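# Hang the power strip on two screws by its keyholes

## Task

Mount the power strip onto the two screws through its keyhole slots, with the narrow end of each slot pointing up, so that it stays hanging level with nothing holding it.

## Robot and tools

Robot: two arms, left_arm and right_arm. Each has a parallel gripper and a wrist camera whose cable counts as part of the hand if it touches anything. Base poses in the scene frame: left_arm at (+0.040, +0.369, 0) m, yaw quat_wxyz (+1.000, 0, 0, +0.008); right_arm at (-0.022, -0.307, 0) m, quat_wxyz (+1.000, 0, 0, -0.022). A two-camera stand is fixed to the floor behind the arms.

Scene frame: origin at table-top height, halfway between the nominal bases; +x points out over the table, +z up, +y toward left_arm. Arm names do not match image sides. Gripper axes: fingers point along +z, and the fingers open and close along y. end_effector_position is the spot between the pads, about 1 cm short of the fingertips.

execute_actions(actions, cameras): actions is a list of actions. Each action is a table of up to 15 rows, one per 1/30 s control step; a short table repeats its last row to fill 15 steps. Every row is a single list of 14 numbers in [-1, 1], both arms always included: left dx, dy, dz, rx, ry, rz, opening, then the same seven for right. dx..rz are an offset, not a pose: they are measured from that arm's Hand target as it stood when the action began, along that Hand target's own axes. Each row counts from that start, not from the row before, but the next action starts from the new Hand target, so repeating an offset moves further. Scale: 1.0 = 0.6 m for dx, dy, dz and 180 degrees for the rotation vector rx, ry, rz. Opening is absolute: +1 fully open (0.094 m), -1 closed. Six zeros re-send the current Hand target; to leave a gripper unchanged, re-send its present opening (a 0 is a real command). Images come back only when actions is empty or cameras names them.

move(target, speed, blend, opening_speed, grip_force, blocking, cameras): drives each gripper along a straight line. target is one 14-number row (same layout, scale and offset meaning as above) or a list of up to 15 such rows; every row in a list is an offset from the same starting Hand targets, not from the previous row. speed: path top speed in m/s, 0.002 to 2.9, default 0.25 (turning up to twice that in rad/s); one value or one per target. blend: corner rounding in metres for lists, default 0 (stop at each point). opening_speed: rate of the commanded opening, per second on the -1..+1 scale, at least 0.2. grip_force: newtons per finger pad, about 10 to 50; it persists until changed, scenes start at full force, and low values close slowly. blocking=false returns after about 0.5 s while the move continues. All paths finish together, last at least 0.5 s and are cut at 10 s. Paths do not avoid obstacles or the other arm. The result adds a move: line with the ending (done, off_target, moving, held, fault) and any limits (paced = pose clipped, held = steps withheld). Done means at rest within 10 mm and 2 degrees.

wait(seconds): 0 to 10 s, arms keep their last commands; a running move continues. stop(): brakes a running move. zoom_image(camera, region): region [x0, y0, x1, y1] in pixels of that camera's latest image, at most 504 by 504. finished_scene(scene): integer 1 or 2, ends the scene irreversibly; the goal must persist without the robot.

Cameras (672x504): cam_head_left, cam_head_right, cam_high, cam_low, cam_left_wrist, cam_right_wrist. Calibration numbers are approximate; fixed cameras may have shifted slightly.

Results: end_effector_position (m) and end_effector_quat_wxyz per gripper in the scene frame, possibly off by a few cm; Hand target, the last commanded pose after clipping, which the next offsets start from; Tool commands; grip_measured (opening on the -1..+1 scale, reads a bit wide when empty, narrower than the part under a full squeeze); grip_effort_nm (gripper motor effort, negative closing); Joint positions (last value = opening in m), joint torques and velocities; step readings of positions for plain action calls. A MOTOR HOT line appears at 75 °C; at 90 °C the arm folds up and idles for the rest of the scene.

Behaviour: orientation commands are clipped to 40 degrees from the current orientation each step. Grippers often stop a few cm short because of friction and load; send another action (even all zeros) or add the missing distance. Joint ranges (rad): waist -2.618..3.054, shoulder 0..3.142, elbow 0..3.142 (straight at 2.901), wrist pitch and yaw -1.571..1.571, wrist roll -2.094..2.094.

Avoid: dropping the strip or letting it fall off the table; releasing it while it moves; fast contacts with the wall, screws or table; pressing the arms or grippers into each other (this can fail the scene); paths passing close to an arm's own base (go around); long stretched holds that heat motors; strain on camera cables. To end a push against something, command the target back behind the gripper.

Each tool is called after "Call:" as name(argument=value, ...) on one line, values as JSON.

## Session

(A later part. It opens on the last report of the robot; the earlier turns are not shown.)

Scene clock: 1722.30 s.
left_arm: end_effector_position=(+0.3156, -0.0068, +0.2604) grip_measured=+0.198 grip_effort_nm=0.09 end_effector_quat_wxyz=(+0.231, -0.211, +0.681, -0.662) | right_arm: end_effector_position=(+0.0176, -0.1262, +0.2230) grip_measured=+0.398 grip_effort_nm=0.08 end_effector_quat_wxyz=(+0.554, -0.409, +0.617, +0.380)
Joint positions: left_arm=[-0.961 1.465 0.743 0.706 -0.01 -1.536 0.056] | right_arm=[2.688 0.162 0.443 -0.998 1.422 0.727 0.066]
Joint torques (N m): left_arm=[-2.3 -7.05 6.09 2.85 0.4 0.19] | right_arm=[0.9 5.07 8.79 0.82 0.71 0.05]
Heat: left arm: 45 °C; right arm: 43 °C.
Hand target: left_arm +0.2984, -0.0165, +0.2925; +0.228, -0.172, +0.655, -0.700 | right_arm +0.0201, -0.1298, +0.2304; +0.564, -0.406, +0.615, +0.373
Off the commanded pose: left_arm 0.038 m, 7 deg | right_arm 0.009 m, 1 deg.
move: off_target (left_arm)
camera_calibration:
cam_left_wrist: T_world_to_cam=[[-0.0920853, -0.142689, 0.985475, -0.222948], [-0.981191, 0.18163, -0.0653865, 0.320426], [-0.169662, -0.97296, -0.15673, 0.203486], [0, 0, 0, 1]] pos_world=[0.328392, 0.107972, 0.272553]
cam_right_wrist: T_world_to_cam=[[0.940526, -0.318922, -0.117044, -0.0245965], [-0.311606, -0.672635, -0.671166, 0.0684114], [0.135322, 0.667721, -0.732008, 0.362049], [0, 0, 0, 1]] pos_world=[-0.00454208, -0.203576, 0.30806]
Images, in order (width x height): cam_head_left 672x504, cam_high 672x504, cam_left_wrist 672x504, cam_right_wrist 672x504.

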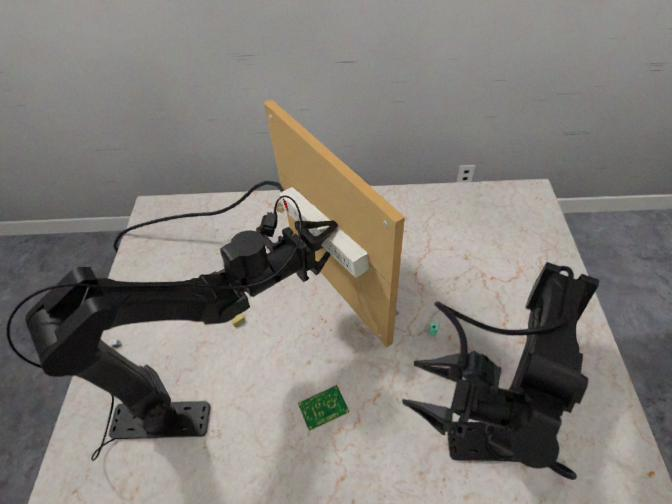

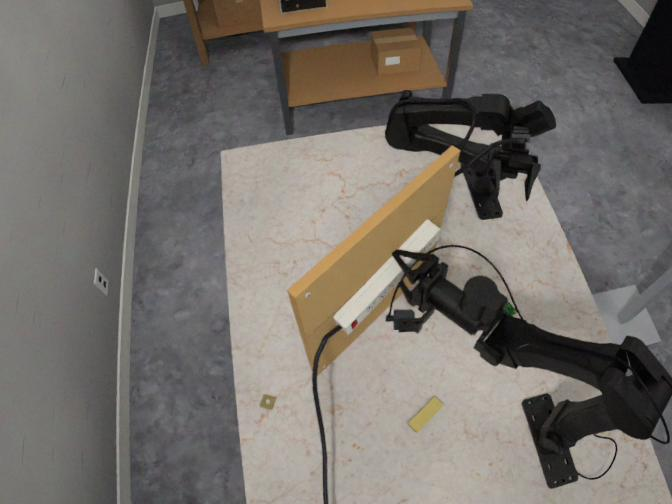

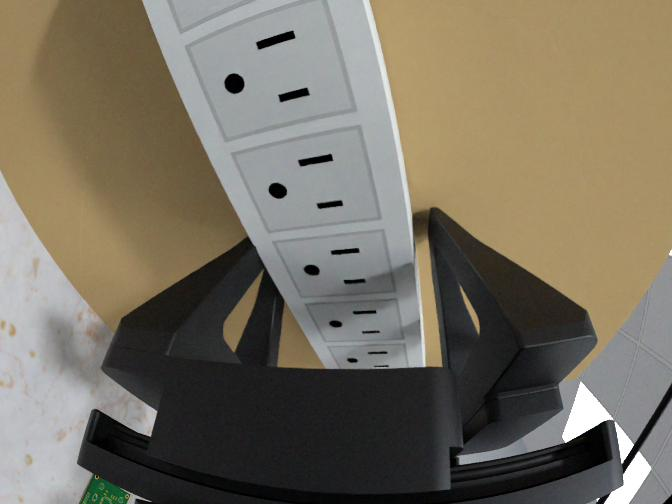

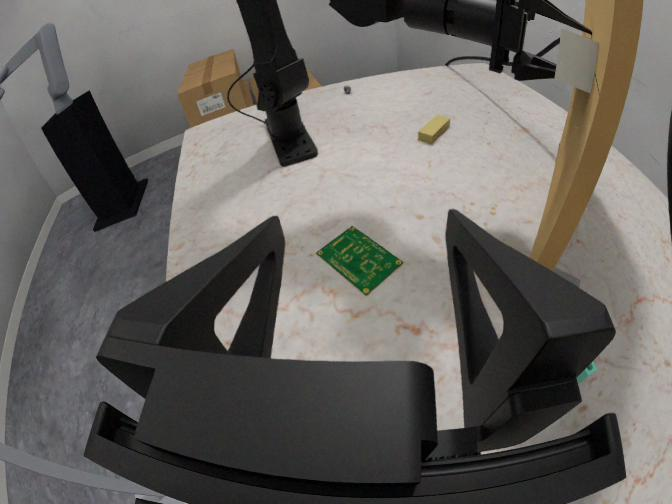

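Call:
move(target=[0,0.03,0.01,0,0,0,0.2,0,0,0,0,0,0,0.4], speed=0.04, cameras=["cam_head_left","cam_right_wrist"])

Call:
zoom_image(camera="cam_right_wrist", region=[520, 0, 620, 120])

Call:
zoom_image(camera="cam_head_left", region=[270, 170, 380, 290])

Scene clock: 1734.10 s.
left_arm: end_effector_position=(+0.3113, -0.0112, +0.2605) grip_measured=+0.198 grip_effort_nm=0.08 end_effector_quat_wxyz=(+0.233, -0.200, +0.668, -0.677) | right_arm: end_effector_position=(+0.0176, -0.1262, +0.2230) grip_measured=+0.398 grip_effort_nm=0.08 end_effector_quat_wxyz=(+0.554, -0.409, +0.617, +0.380)
Joint positions: left_arm=[-0.972 1.492 0.72 0.798 -0.007 -1.53 0.056] | right_arm=[2.688 0.162 0.443 -0.998 1.422 0.727 0.066]
Joint torques (N m): left_arm=[-1.18 -3.88 6.52 2.73 0.41 0.14] | right_arm=[0.76 5.04 8.77 0.83 0.73 0.09]
Heat: left arm: 45 °C; right arm: 43 °C.
Hand target: left_arm +0.3033, -0.0222, +0.2753; +0.227, -0.172, +0.655, -0.700 | right_arm +0.0201, -0.1298, +0.2304; +0.564, -0.406, +0.615, +0.373
Off the commanded pose: left_arm 0.020 m, 4 deg | right_arm 0.009 m, 1 deg.
move: off_target (left_arm)
camera_calibration:
cam_right_wrist: T_world_to_cam=[[0.940526, -0.318922, -0.117044, -0.0245965], [-0.311606, -0.672635, -0.671166, 0.0684114], [0.135322, 0.667721, -0.732008, 0.362049], [0, 0, 0, 1]] pos_world=[-0.00454208, -0.203576, 0.30806]
Images, in order (width x height): cam_head_left 672x504, cam_right_wrist 672x504.

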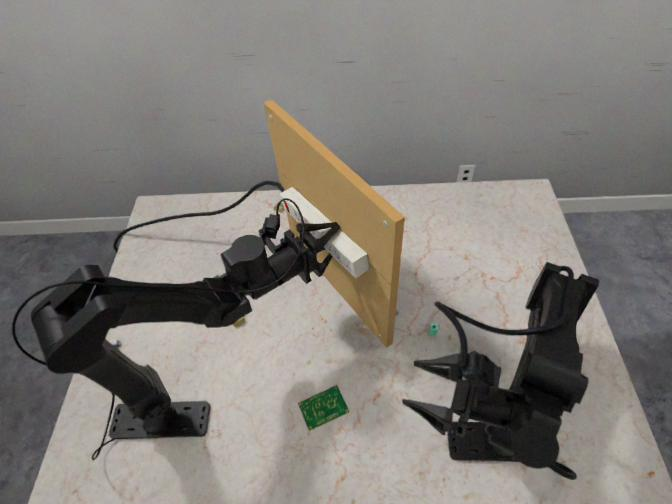

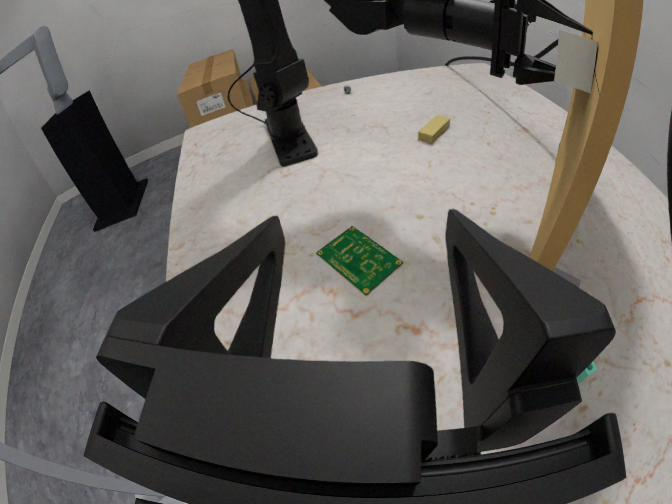

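Scaled by 4.200 from the camera's 672x504 image, which has a finer 960x720 frame.

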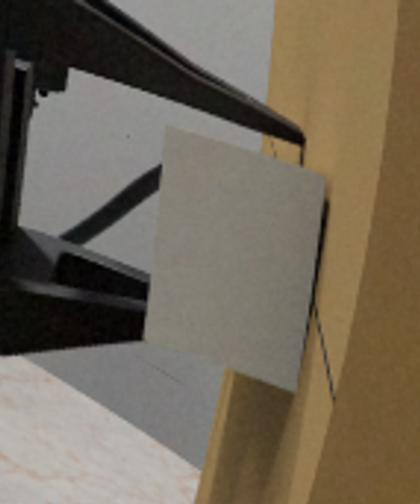

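Scaled by 4.200 from the camera's 672x504 image, which has a finer 960x720 frame.

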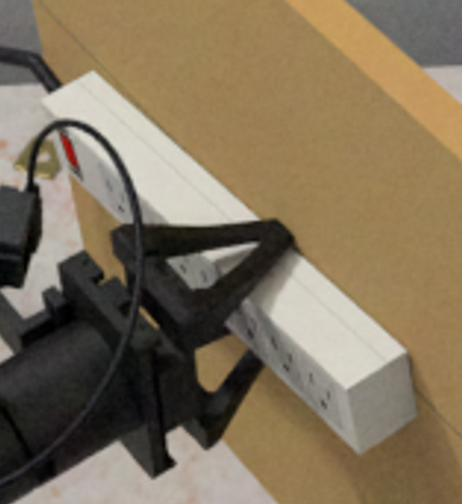

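Call:
move(target=[0,0.02,0.01,-0.05,0,0,0.2,0,0,0,0,0,0,0.4], speed=0.04, cameras=["cam_head_left","cam_right_wrist"])

Call:
zoom_image(camera="cam_right_wrist", region=[520, 0, 620, 120])

Call:
zoom_image(camera="cam_head_left", region=[270, 170, 380, 290])

Scene clock: 1742.83 s.
left_arm: end_effector_position=(+0.3105, -0.0101, +0.2594) grip_measured=+0.198 grip_effort_nm=0.09 end_effector_quat_wxyz=(+0.224, -0.208, +0.696, -0.650) | right_arm: end_effector_position=(+0.0176, -0.1262, +0.2230) grip_measured=+0.398 grip_effort_nm=0.08 end_effector_quat_wxyz=(+0.554, -0.409, +0.617, +0.380)
Joint positions: left_arm=[-0.972 1.447 0.766 0.626 -0.007 -1.53 0.056] | right_arm=[2.688 0.162 0.443 -0.998 1.422 0.727 0.066]
Joint torques (N m): left_arm=[-1.55 -2.28 10.18 1.59 0.27 0.16] | right_arm=[0.8 5.07 8.66 0.83 0.68 0.11]
Heat: left arm: 46 °C; right arm: 43 °C.
Hand target: left_arm +0.3077, -0.0276, +0.2637; +0.213, -0.189, +0.708, -0.646 | right_arm +0.0201, -0.1298, +0.2304; +0.564, -0.406, +0.615, +0.373
Off the commanded pose: left_arm 0.018 m, 3 deg | right_arm 0.009 m, 1 deg.
move: off_target (left_arm)
camera_calibration:
cam_right_wrist: T_world_to_cam=[[0.940526, -0.318922, -0.117044, -0.0245965], [-0.311606, -0.672635, -0.671166, 0.0684114], [0.135322, 0.667721, -0.732008, 0.362049], [0, 0, 0, 1]] pos_world=[-0.00454208, -0.203576, 0.30806]
Images, in order (width x height): cam_head_left 672x504, cam_right_wrist 672x504.

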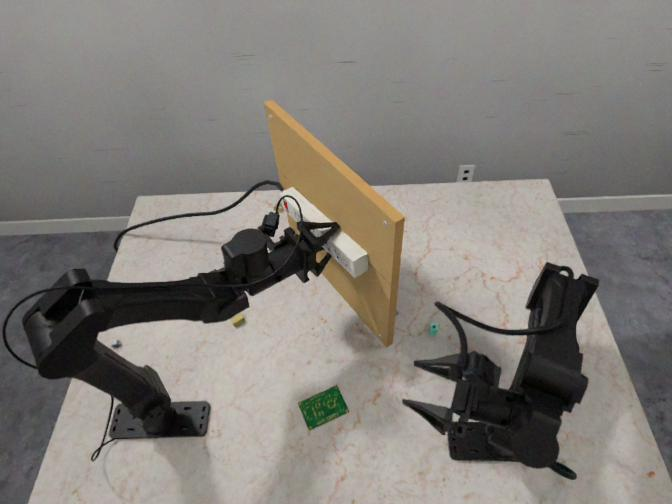

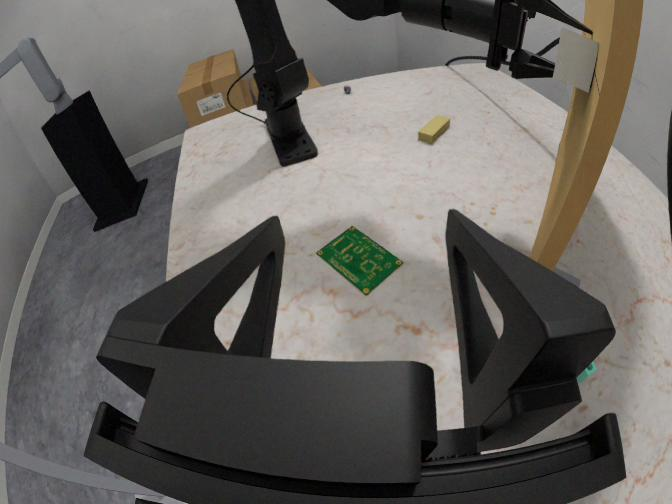

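Scaled by 4.200 from the camera's 672x504 image, which has a finer 960x720 frame.

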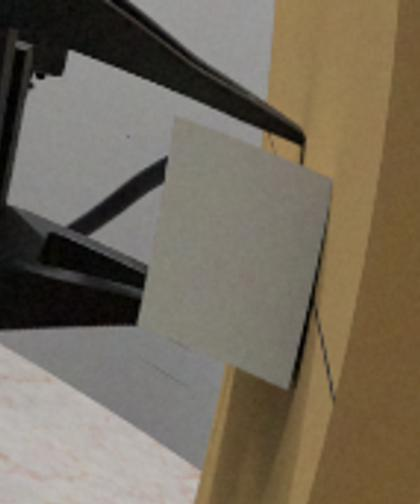

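Scaled by 4.200 from the camera's 672x504 image, which has a finer 960x720 frame.

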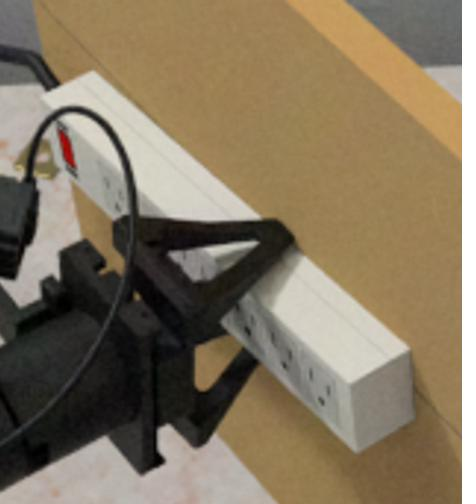

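Call:
move(target=[0,0.035,0.0,0.01,0,0,0.2,0,0,0,0,0,0,0.4], speed=0.04, cameras=["cam_head_left","cam_right_wrist"])

Call:
zoom_image(camera="cam_right_wrist", region=[520, 0, 620, 120])

Call:
zoom_image(camera="cam_head_left", region=[270, 170, 380, 290])

Scene clock: 1754.90 s.
left_arm: end_effector_position=(+0.3113, -0.0111, +0.2590) grip_measured=+0.199 grip_effort_nm=0.06 end_effector_quat_wxyz=(+0.231, -0.202, +0.676, -0.670) | right_arm: end_effector_position=(+0.0176, -0.1262, +0.2230) grip_measured=+0.398 grip_effort_nm=0.08 end_effector_quat_wxyz=(+0.554, -0.409, +0.617, +0.380)
Joint positions: left_arm=[-0.972 1.483 0.729 0.758 -0.007 -1.53 0.056] | right_arm=[2.688 0.162 0.443 -0.998 1.422 0.727 0.066]
Joint torques (N m): left_arm=[-1.03 -1.4 6.68 1.9 0.36 0.16] | right_arm=[0.96 5.08 8.88 0.81 0.72 0.08]
Heat: left arm: 47 °C; right arm: 43 °C.
Hand target: left_arm +0.3078, -0.0256, +0.2429; +0.216, -0.186, +0.698, -0.657 | right_arm +0.0201, -0.1298, +0.2304; +0.564, -0.406, +0.615, +0.373
Off the commanded pose: left_arm 0.022 m, 4 deg | right_arm 0.009 m, 1 deg.
move: off_target (left_arm)
camera_calibration:
cam_right_wrist: T_world_to_cam=[[0.940526, -0.318922, -0.117044, -0.0245965], [-0.311606, -0.672635, -0.671166, 0.0684114], [0.135322, 0.667721, -0.732008, 0.362049], [0, 0, 0, 1]] pos_world=[-0.00454208, -0.203576, 0.30806]
Images, in order (width x height): cam_head_left 672x504, cam_right_wrist 672x504.

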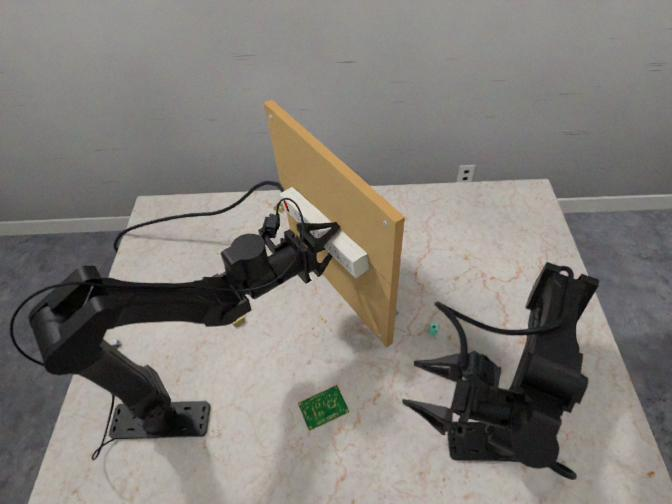

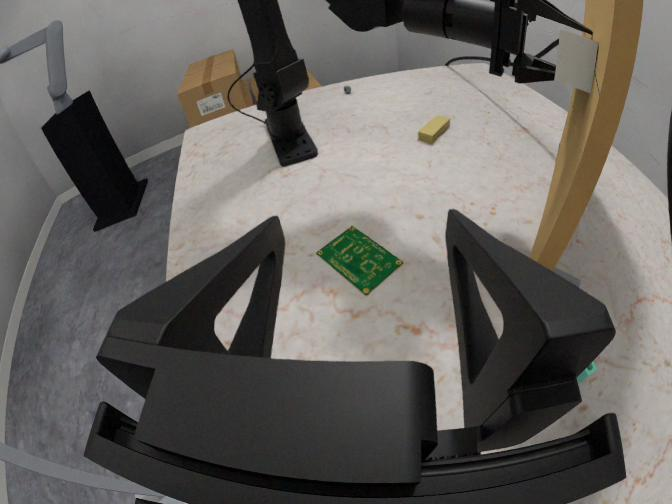

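Scaled by 4.200 from the camera's 672x504 image, which has a finer 960x720 frame.

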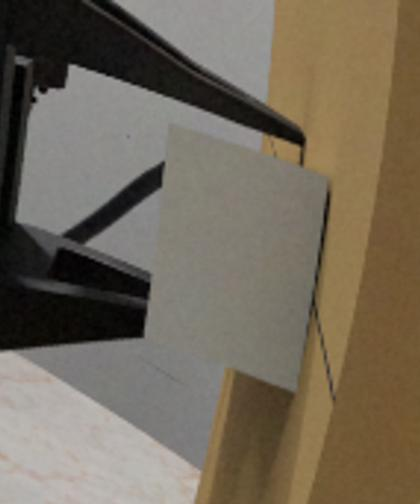

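Scaled by 4.200 from the camera's 672x504 image, which has a finer 960x720 frame.

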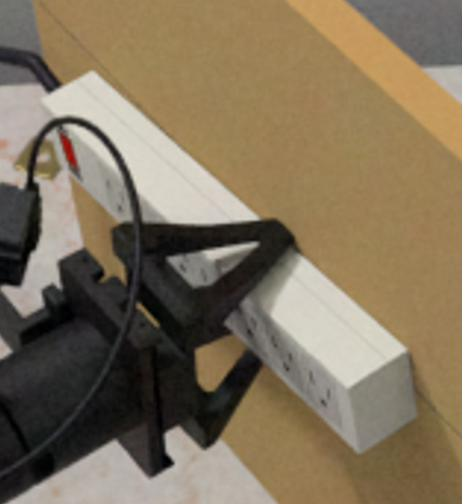

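Call:
move(target=[0,0.04,0.0,-0.02,0,0,0.2,0,0,0,0,0,0,0.4], speed=0.04, cameras=["cam_head_left","cam_right_wrist","cam_left_wrist"])

Call:
zoom_image(camera="cam_right_wrist", region=[520, 0, 620, 120])

Call:
zoom_image(camera="cam_head_left", region=[270, 170, 380, 290])

Scene clock: 1773.37 s.
left_arm: end_effector_position=(+0.3114, -0.0113, +0.2576) grip_measured=+0.199 grip_effort_nm=0.06 end_effector_quat_wxyz=(+0.232, -0.201, +0.672, -0.674) | right_arm: end_effector_position=(+0.0176, -0.1262, +0.2230) grip_measured=+0.398 grip_effort_nm=0.08 end_effector_quat_wxyz=(+0.554, -0.409, +0.617, +0.380)
Joint positions: left_arm=[-0.972 1.494 0.719 0.791 -0.007 -1.53 0.056] | right_arm=[2.688 0.162 0.443 -0.998 1.422 0.727 0.066]
Joint torques (N m): left_arm=[-0.72 -1.39 5.55 1.2 0.37 0.16] | right_arm=[0.83 5.03 8.79 0.78 0.69 0.06]
Heat: left arm: 46 °C; right arm: 43 °C.
Hand target: left_arm +0.3085, -0.0240, +0.2189; +0.210, -0.192, +0.718, -0.635 | right_arm +0.0201, -0.1298, +0.2304; +0.564, -0.406, +0.615, +0.373
Off the commanded pose: left_arm 0.041 m, 7 deg | right_arm 0.009 m, 1 deg.
move: off_target (left_arm)
camera_calibration:
cam_left_wrist: T_world_to_cam=[[-0.117187, -0.11842, 0.986024, -0.213241], [-0.976457, 0.194798, -0.092655, 0.322658], [-0.181104, -0.973668, -0.13846, 0.196883], [0, 0, 0, 1]] pos_world=[0.325728, 0.103593, 0.267417]
cam_right_wrist: T_world_to_cam=[[0.940526, -0.318922, -0.117044, -0.0245965], [-0.311606, -0.672635, -0.671166, 0.0684114], [0.135322, 0.667721, -0.732008, 0.362049], [0, 0, 0, 1]] pos_world=[-0.00454208, -0.203576, 0.30806]
Images, in order (width x height): cam_head_left 672x504, cam_left_wrist 672x504, cam_right_wrist 672x504.

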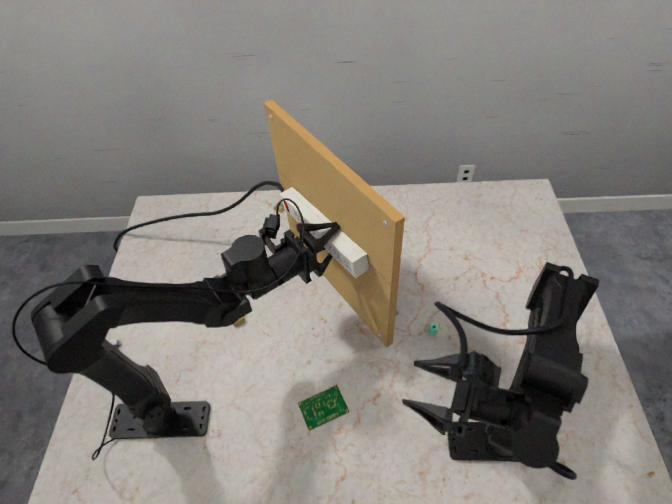

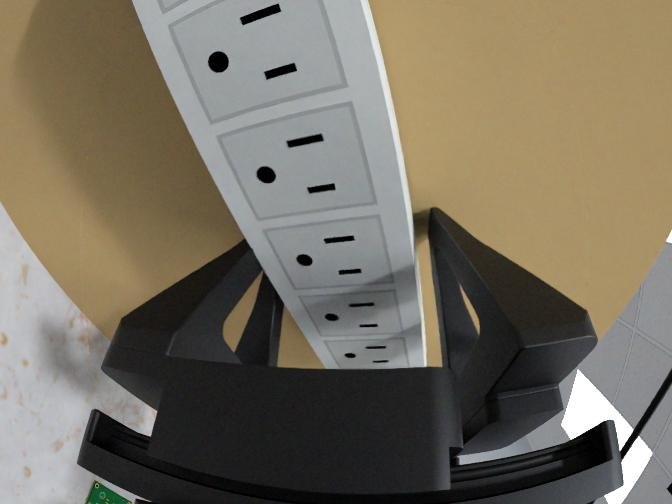

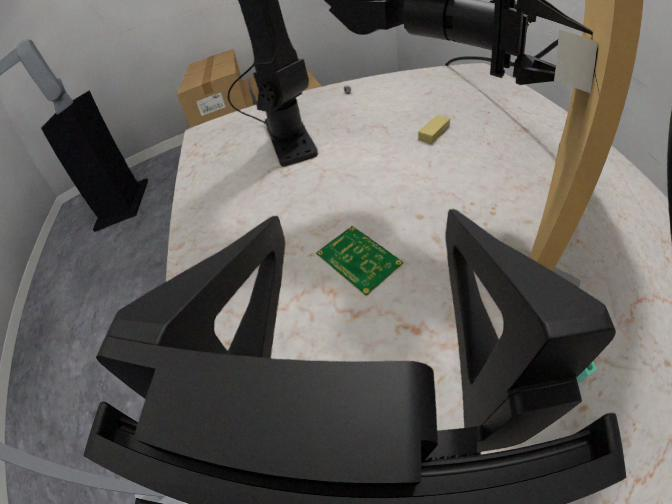

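Scaled by 4.200 from the camera's 672x504 image, which has a finer 960x720 frame.

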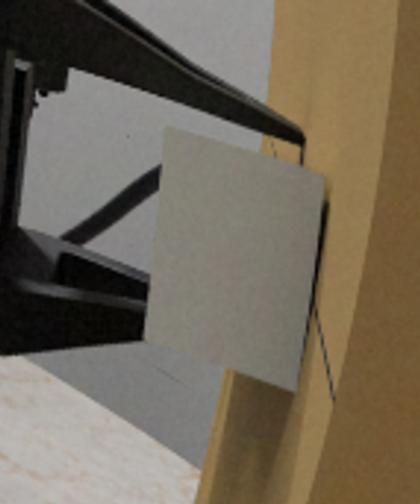

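Scaled by 4.200 from the camera's 672x504 image, which has a finer 960x720 frame.

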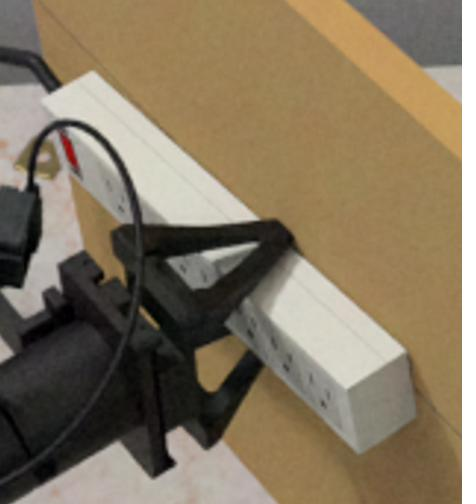

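Call:
move(target=[0,-0.045,0,0.03,0,0,0.2,0,0,0,0,0,0,0.4], speed=0.04)

Call:
move(target=[0,0,0,0,0,0,0.5,0,0,0,0,0,0,0.4], opening_speed=0.2, cameras=["cam_head_left","cam_right_wrist","cam_left_wrist"])

Call:
zoom_image(camera="cam_right_wrist", region=[520, 0, 620, 120])

Call:
zoom_image(camera="cam_head_left", region=[270, 170, 380, 290])

Scene clock: 1803.40 s.
left_arm: end_effector_position=(+0.3117, -0.0117, +0.2586) grip_measured=+0.199 grip_effort_nm=0.06 end_effector_quat_wxyz=(+0.233, -0.200, +0.667, -0.678) | right_arm: end_effector_position=(+0.0176, -0.1262, +0.2230) grip_measured=+0.398 grip_effort_nm=0.08 end_effector_quat_wxyz=(+0.554, -0.409, +0.617, +0.380)
Joint positions: left_arm=[-0.972 1.501 0.716 0.815 -0.007 -1.53 0.056] | right_arm=[2.688 0.162 0.443 -0.998 1.422 0.727 0.066]
Joint torques (N m): left_arm=[-0.99 -1.5 7.28 1.82 0.4 0.15] | right_arm=[0.95 5.11 8.88 0.85 0.71 0.08]
Heat: left arm: 46 °C; right arm: 43 °C.
Hand target: left_arm +0.3088, -0.0273, +0.2456; +0.219, -0.182, +0.687, -0.668 | right_arm +0.0201, -0.1298, +0.2304; +0.564, -0.406, +0.615, +0.373
Off the commanded pose: left_arm 0.020 m, 4 deg | right_arm 0.009 m, 1 deg.
move: off_target (left_arm)

Scene clock: 1805.10 s.
left_arm: end_effector_position=(+0.3115, -0.0114, +0.2525) grip_measured=+0.497 grip_effort_nm=0.14 end_effector_quat_wxyz=(+0.232, -0.201, +0.672, -0.674) | right_arm: end_effector_position=(+0.0176, -0.1262, +0.2230) grip_measured=+0.398 grip_effort_nm=0.08 end_effector_quat_wxyz=(+0.554, -0.409, +0.617, +0.380)
Joint positions: left_arm=[-0.972 1.506 0.708 0.815 -0.007 -1.53 0.07] | right_arm=[2.688 0.162 0.443 -0.998 1.422 0.727 0.066]
Joint torques (N m): left_arm=[-1.03 -1.78 7.88 1.85 0.38 0.15] | right_arm=[0.95 5.08 8.75 0.81 0.68 0.09]
Heat: left arm: 46 °C; right arm: 43 °C.
Hand target: left_arm +0.3088, -0.0273, +0.2457; +0.219, -0.182, +0.687, -0.668 | right_arm +0.0201, -0.1298, +0.2304; +0.564, -0.406, +0.615, +0.373
Off the commanded pose: left_arm 0.017 m, 3 deg | right_arm 0.009 m, 1 deg.
move: off_target (left_arm)
camera_calibration:
cam_left_wrist: T_world_to_cam=[[-0.117014, -0.118658, 0.986016, -0.208253], [-0.976476, 0.194806, -0.0924388, 0.322153], [-0.181113, -0.973638, -0.138662, 0.196132], [0, 0, 0, 1]] pos_world=[0.325729, 0.103493, 0.262317]
cam_right_wrist: T_world_to_cam=[[0.940526, -0.318922, -0.117044, -0.0245965], [-0.311606, -0.672635, -0.671166, 0.0684114], [0.135322, 0.667721, -0.732008, 0.362049], [0, 0, 0, 1]] pos_world=[-0.00454208, -0.203576, 0.30806]
Images, in order (width x height): cam_head_left 672x504, cam_left_wrist 672x504, cam_right_wrist 672x504.

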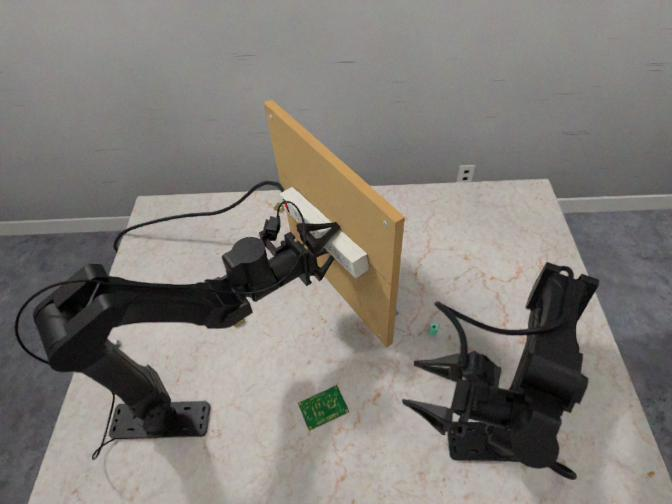

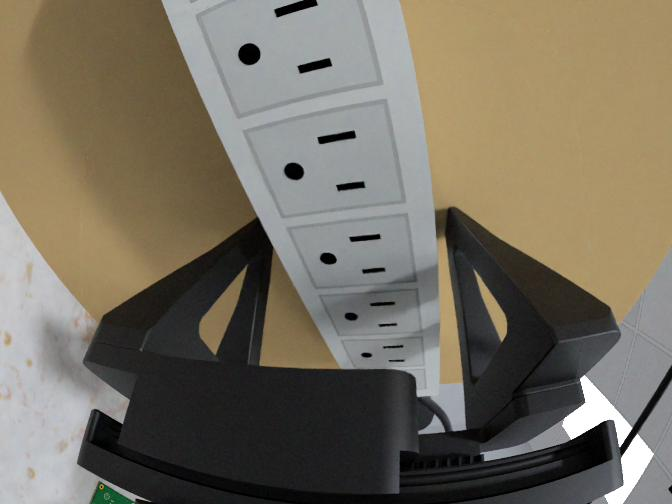

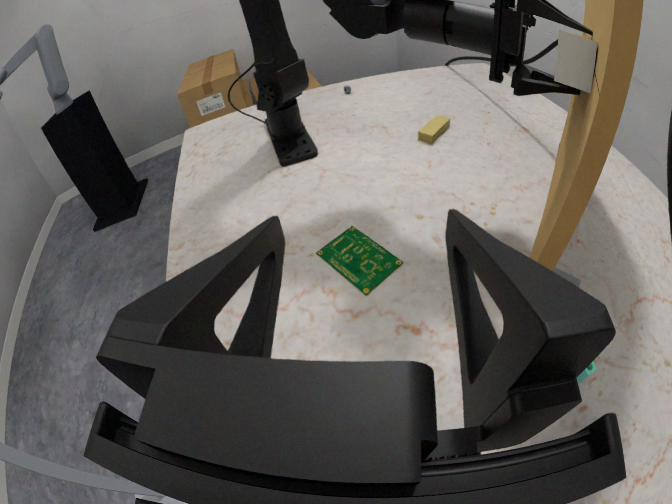

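Scaled by 4.200 from the camera's 672x504 image, which has a finer 960x720 frame.

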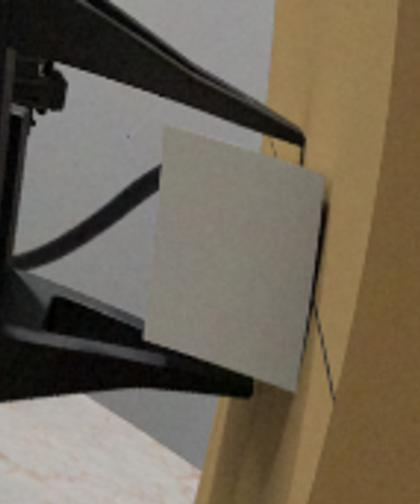

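Scaled by 4.200 from the camera's 672x504 image, which has a finer 960x720 frame.

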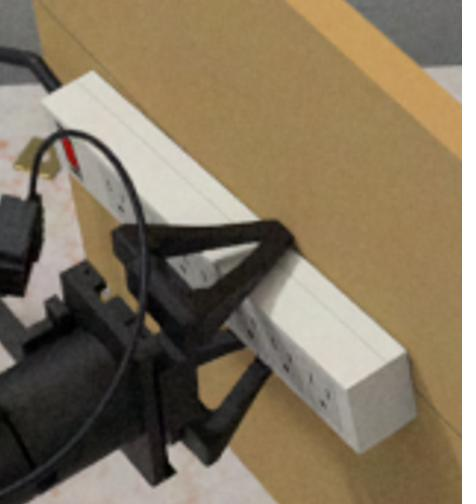

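Call:
move(target=[0.08,0,0,0.0,0,0,0.5,0,0,0,0,0,0,0.4], speed=0.05)

Call:
move(target=[0,0.04,0.0,-0.02,0,0,0.5,0,0,0,0,0,0,0.4], speed=0.05, cameras=["cam_head_left","cam_right_wrist","cam_left_wrist"])

Call:
zoom_image(camera="cam_right_wrist", region=[520, 0, 620, 120])

Call:
zoom_image(camera="cam_head_left", region=[270, 170, 380, 290])

Scene clock: 1820.70 s.
left_arm: end_effector_position=(+0.2888, -0.0264, +0.2500) grip_measured=+0.498 grip_effort_nm=0.11 end_effector_quat_wxyz=(+0.252, -0.230, +0.660, -0.669) | right_arm: end_effector_position=(+0.0176, -0.1262, +0.2230) grip_measured=+0.398 grip_effort_nm=0.08 end_effector_quat_wxyz=(+0.554, -0.409, +0.617, +0.380)
Joint positions: left_arm=[-1.113 1.526 0.707 0.841 -0.221 -1.541 0.07] | right_arm=[2.688 0.162 0.443 -0.998 1.422 0.727 0.066]
Joint torques (N m): left_arm=[-2.81 -2.7 7.35 1.76 1.02 0.23] | right_arm=[0.91 5.04 8.81 0.8 0.69 0.11]
Heat: left arm: 47 °C; right arm: 43 °C.
Hand target: left_arm +0.2685, -0.0534, +0.2430; +0.219, -0.182, +0.687, -0.668 | right_arm +0.0201, -0.1298, +0.2304; +0.564, -0.406, +0.615, +0.373
Off the commanded pose: left_arm 0.034 m, 7 deg | right_arm 0.009 m, 1 deg.
move: off_target (left_arm)

Scene clock: 1821.73 s.
left_arm: end_effector_position=(+0.2889, -0.0267, +0.2491) grip_measured=+0.498 grip_effort_nm=0.11 end_effector_quat_wxyz=(+0.250, -0.233, +0.658, -0.671) | right_arm: end_effector_position=(+0.0176, -0.1262, +0.2230) grip_measured=+0.398 grip_effort_nm=0.08 end_effector_quat_wxyz=(+0.554, -0.409, +0.617, +0.380)
Joint positions: left_arm=[-1.114 1.532 0.705 0.853 -0.223 -1.548 0.07] | right_arm=[2.688 0.162 0.443 -0.998 1.422 0.727 0.066]
Joint torques (N m): left_arm=[-2.5 -1.99 5.87 1.32 1 0.22] | right_arm=[0.99 5.18 8.76 0.82 0.72 0.1]
Heat: left arm: 47 °C; right arm: 43 °C.
Hand target: left_arm +0.2695, -0.0524, +0.2190; +0.213, -0.189, +0.708, -0.646 | right_arm +0.0201, -0.1298, +0.2304; +0.564, -0.406, +0.615, +0.373
Off the commanded pose: left_arm 0.044 m, 9 deg | right_arm 0.009 m, 1 deg.
move: off_target (left_arm)
camera_calibration:
cam_left_wrist: T_world_to_cam=[[-0.095543, -0.104884, 0.989884, -0.216187], [-0.989392, 0.119331, -0.0828516, 0.302123], [-0.109435, -0.987299, -0.115172, 0.149746], [0, 0, 0, 1]] pos_world=[0.29465, 0.0891167, 0.256278]
cam_right_wrist: T_world_to_cam=[[0.940526, -0.318922, -0.117044, -0.0245965], [-0.311606, -0.672635, -0.671166, 0.0684114], [0.135322, 0.667721, -0.732008, 0.362049], [0, 0, 0, 1]] pos_world=[-0.00454208, -0.203576, 0.30806]
Images, in order (width x height): cam_head_left 672x504, cam_left_wrist 672x504, cam_right_wrist 672x504.

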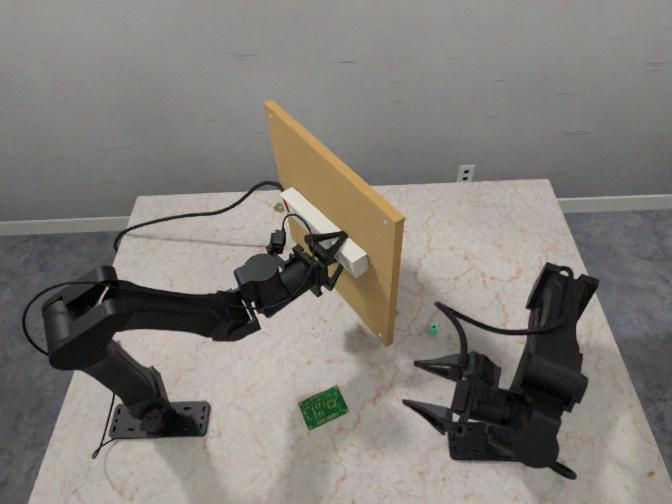

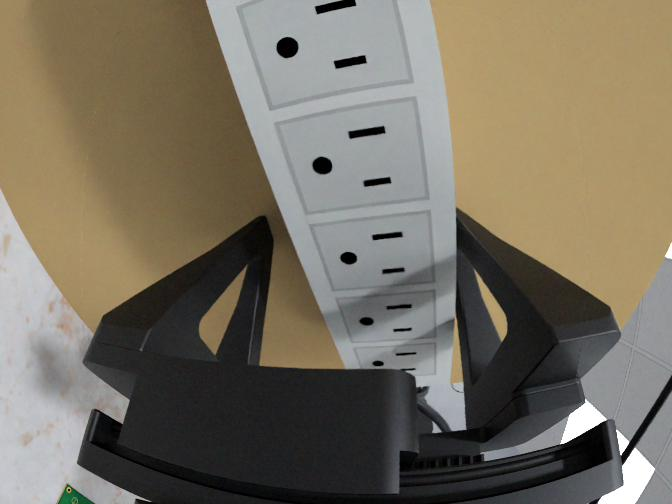

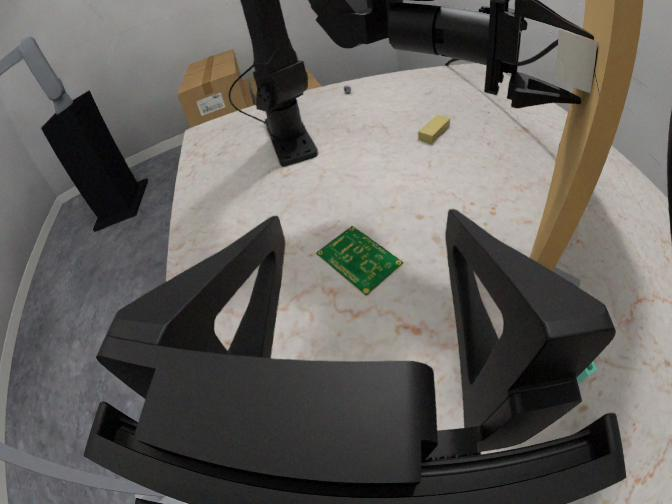

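Scaled by 4.200 from the camera's 672x504 image, which has a finer 960x720 frame.

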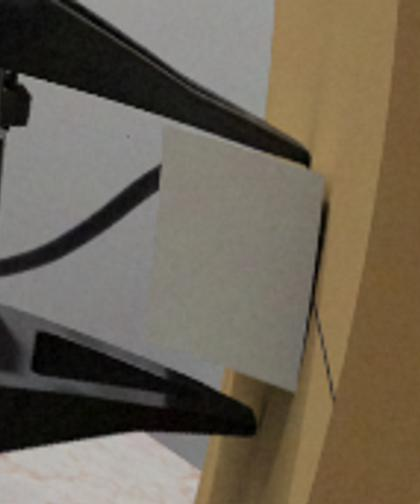

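Scaled by 4.200 from the camera's 672x504 image, which has a finer 960x720 frame.

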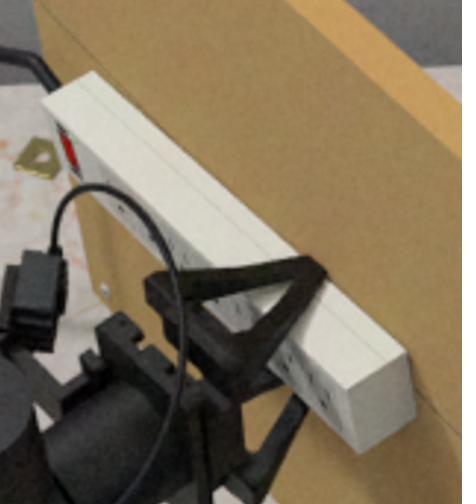

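Call:
move(target=[0,0.05,0.02,0.02,0,0,0.5,0,0,0,0,0,0,0.4], speed=0.05, cameras=["cam_head_left","cam_right_wrist"])

Call:
zoom_image(camera="cam_right_wrist", region=[520, 0, 620, 120])

Call:
zoom_image(camera="cam_head_left", region=[270, 170, 380, 290])

Scene clock: 1831.57 s.
left_arm: end_effector_position=(+0.2837, -0.0252, +0.2388) grip_measured=+0.498 grip_effort_nm=0.10 end_effector_quat_wxyz=(-0.264, +0.212, -0.610, +0.717) | right_arm: end_effector_position=(+0.0176, -0.1262, +0.2230) grip_measured=+0.398 grip_effort_nm=0.08 end_effector_quat_wxyz=(+0.554, -0.409, +0.617, +0.380)
Joint positions: left_arm=[-1.12 1.673 0.613 1.23 -0.216 -1.516 0.07] | right_arm=[2.688 0.162 0.443 -0.998 1.422 0.727 0.066]
Joint torques (N m): left_arm=[-1.02 -0.54 6.34 0.41 1.05 -0.05] | right_arm=[0.83 5.09 8.72 0.81 0.74 0.12]
Heat: left arm: 46 °C; right arm: 43 °C.
Hand target: left_arm +0.2763, -0.0596, +0.1883; -0.219, +0.182, -0.687, +0.668 | right_arm +0.0201, -0.1298, +0.2304; +0.564, -0.406, +0.615, +0.373
Off the commanded pose: left_arm 0.062 m, 12 deg | right_arm 0.009 m, 1 deg.
move: off_target (left_arm)
camera_calibration:
cam_right_wrist: T_world_to_cam=[[0.940526, -0.318922, -0.117044, -0.0245965], [-0.311606, -0.672635, -0.671166, 0.0684114], [0.135322, 0.667721, -0.732008, 0.362049], [0, 0, 0, 1]] pos_world=[-0.00454208, -0.203576, 0.30806]
Images, in order (width x height): cam_head_left 672x504, cam_right_wrist 672x504.

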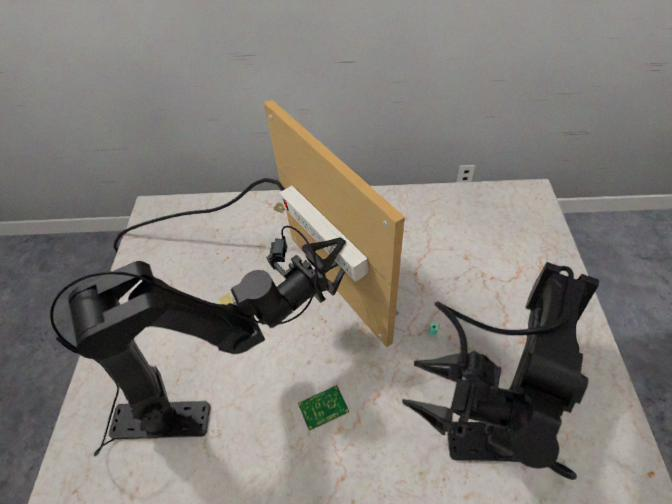

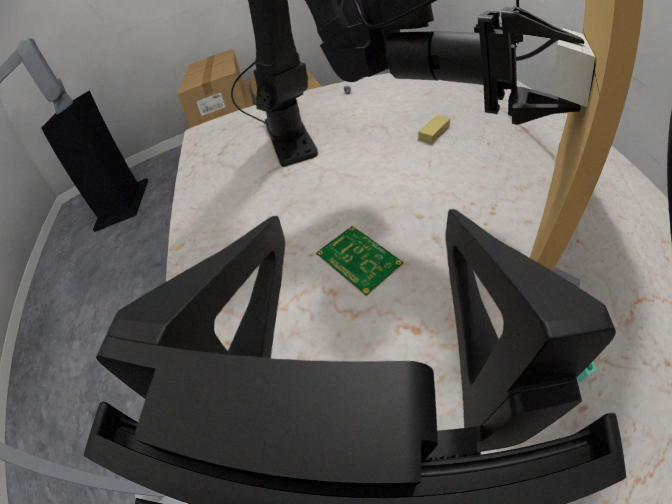

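Scaled by 4.200 from the camera's 672x504 image, which has a finer 960x720 frame.

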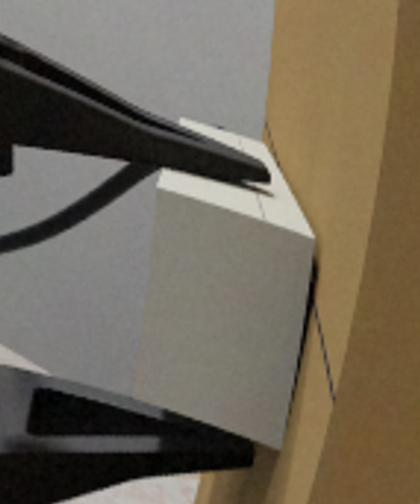

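Scaled by 4.200 from the camera's 672x504 image, which has a finer 960x720 frame.

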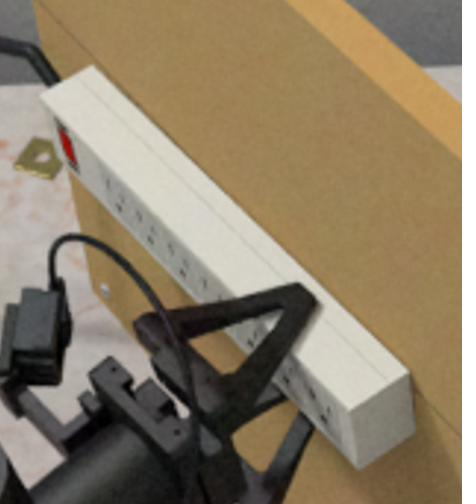

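Call:
move(target=[0,0.05,0.0,-0.04,0,0,0.5,0,0,0,0,0,0,0.4], speed=0.05, cameras=["cam_head_left","cam_right_wrist"])

Call:
zoom_image(camera="cam_right_wrist", region=[520, 0, 620, 120])

Call:
zoom_image(camera="cam_head_left", region=[270, 170, 380, 290])

Scene clock: 1842.40 s.
left_arm: end_effector_position=(+0.2812, -0.0284, +0.2271) grip_measured=+0.498 grip_effort_nm=0.10 end_effector_quat_wxyz=(-0.252, +0.210, -0.626, +0.707) | right_arm: end_effector_position=(+0.0176, -0.1262, +0.2230) grip_measured=+0.398 grip_effort_nm=0.08 end_effector_quat_wxyz=(+0.554, -0.409, +0.617, +0.380)
Joint positions: left_arm=[-1.12 1.678 0.608 1.199 -0.196 -1.527 0.07] | right_arm=[2.688 0.162 0.443 -0.998 1.422 0.727 0.066]
Joint torques (N m): left_arm=[-0.95 -1.59 5.78 -0.35 0.76 -0.06] | right_arm=[0.65 5.07 8.8 0.82 0.68 0.11]
Heat: left arm: 46 °C; right arm: 43 °C.
Hand target: left_arm +0.2777, -0.0583, +0.1583; -0.207, +0.196, -0.728, +0.624 | right_arm +0.0201, -0.1298, +0.2304; +0.564, -0.406, +0.615, +0.373
Off the commanded pose: left_arm 0.075 m, 16 deg | right_arm 0.009 m, 1 deg.
move: off_target (left_arm)
camera_calibration:
cam_right_wrist: T_world_to_cam=[[0.940526, -0.318922, -0.117044, -0.0245965], [-0.311606, -0.672635, -0.671166, 0.0684114], [0.135322, 0.667721, -0.732008, 0.362049], [0, 0, 0, 1]] pos_world=[-0.00454208, -0.203576, 0.30806]
Images, in order (width x height): cam_head_left 672x504, cam_right_wrist 672x504.

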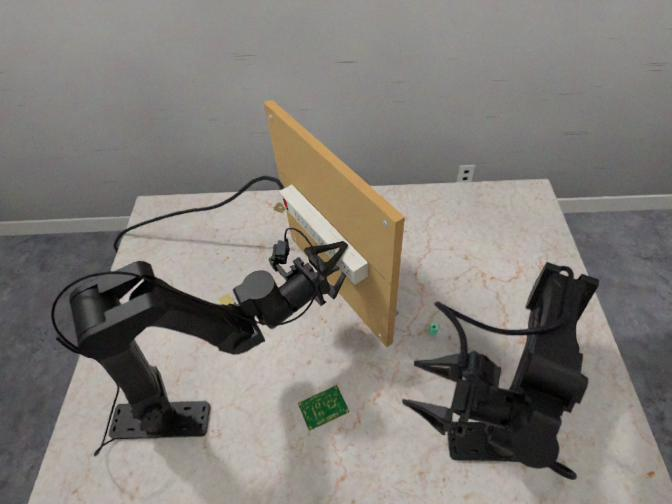

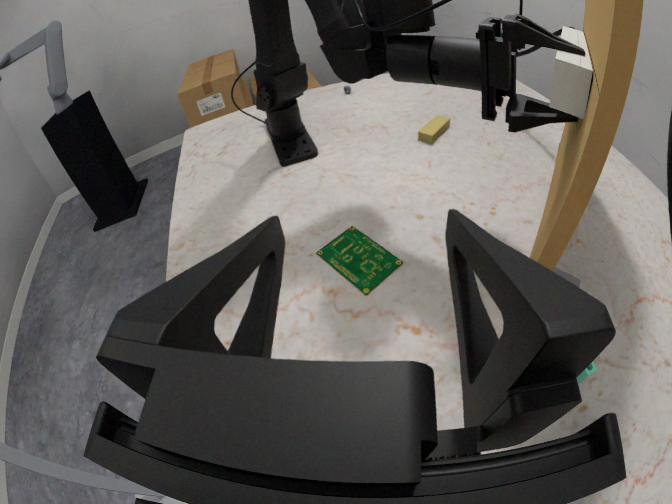

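Scaled by 4.200 from the camera's 672x504 image, which has a finer 960x720 frame.

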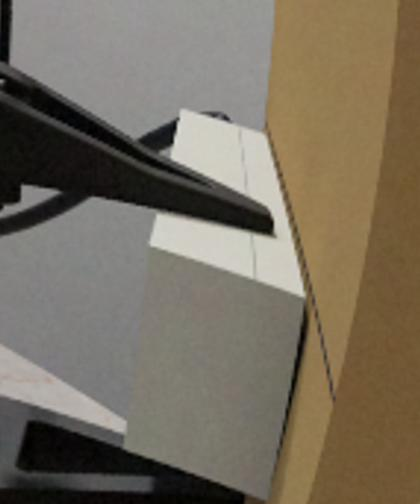

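Scaled by 4.200 from the camera's 672x504 image, which has a finer 960x720 frame.

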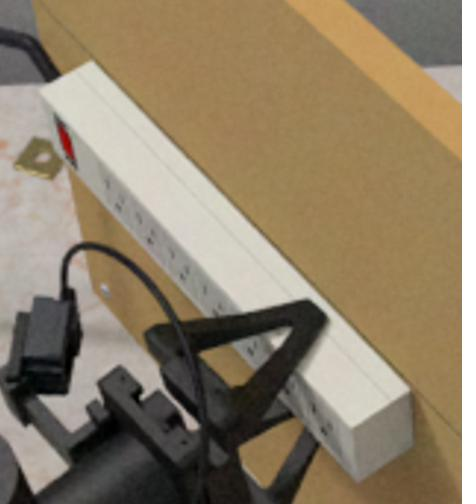

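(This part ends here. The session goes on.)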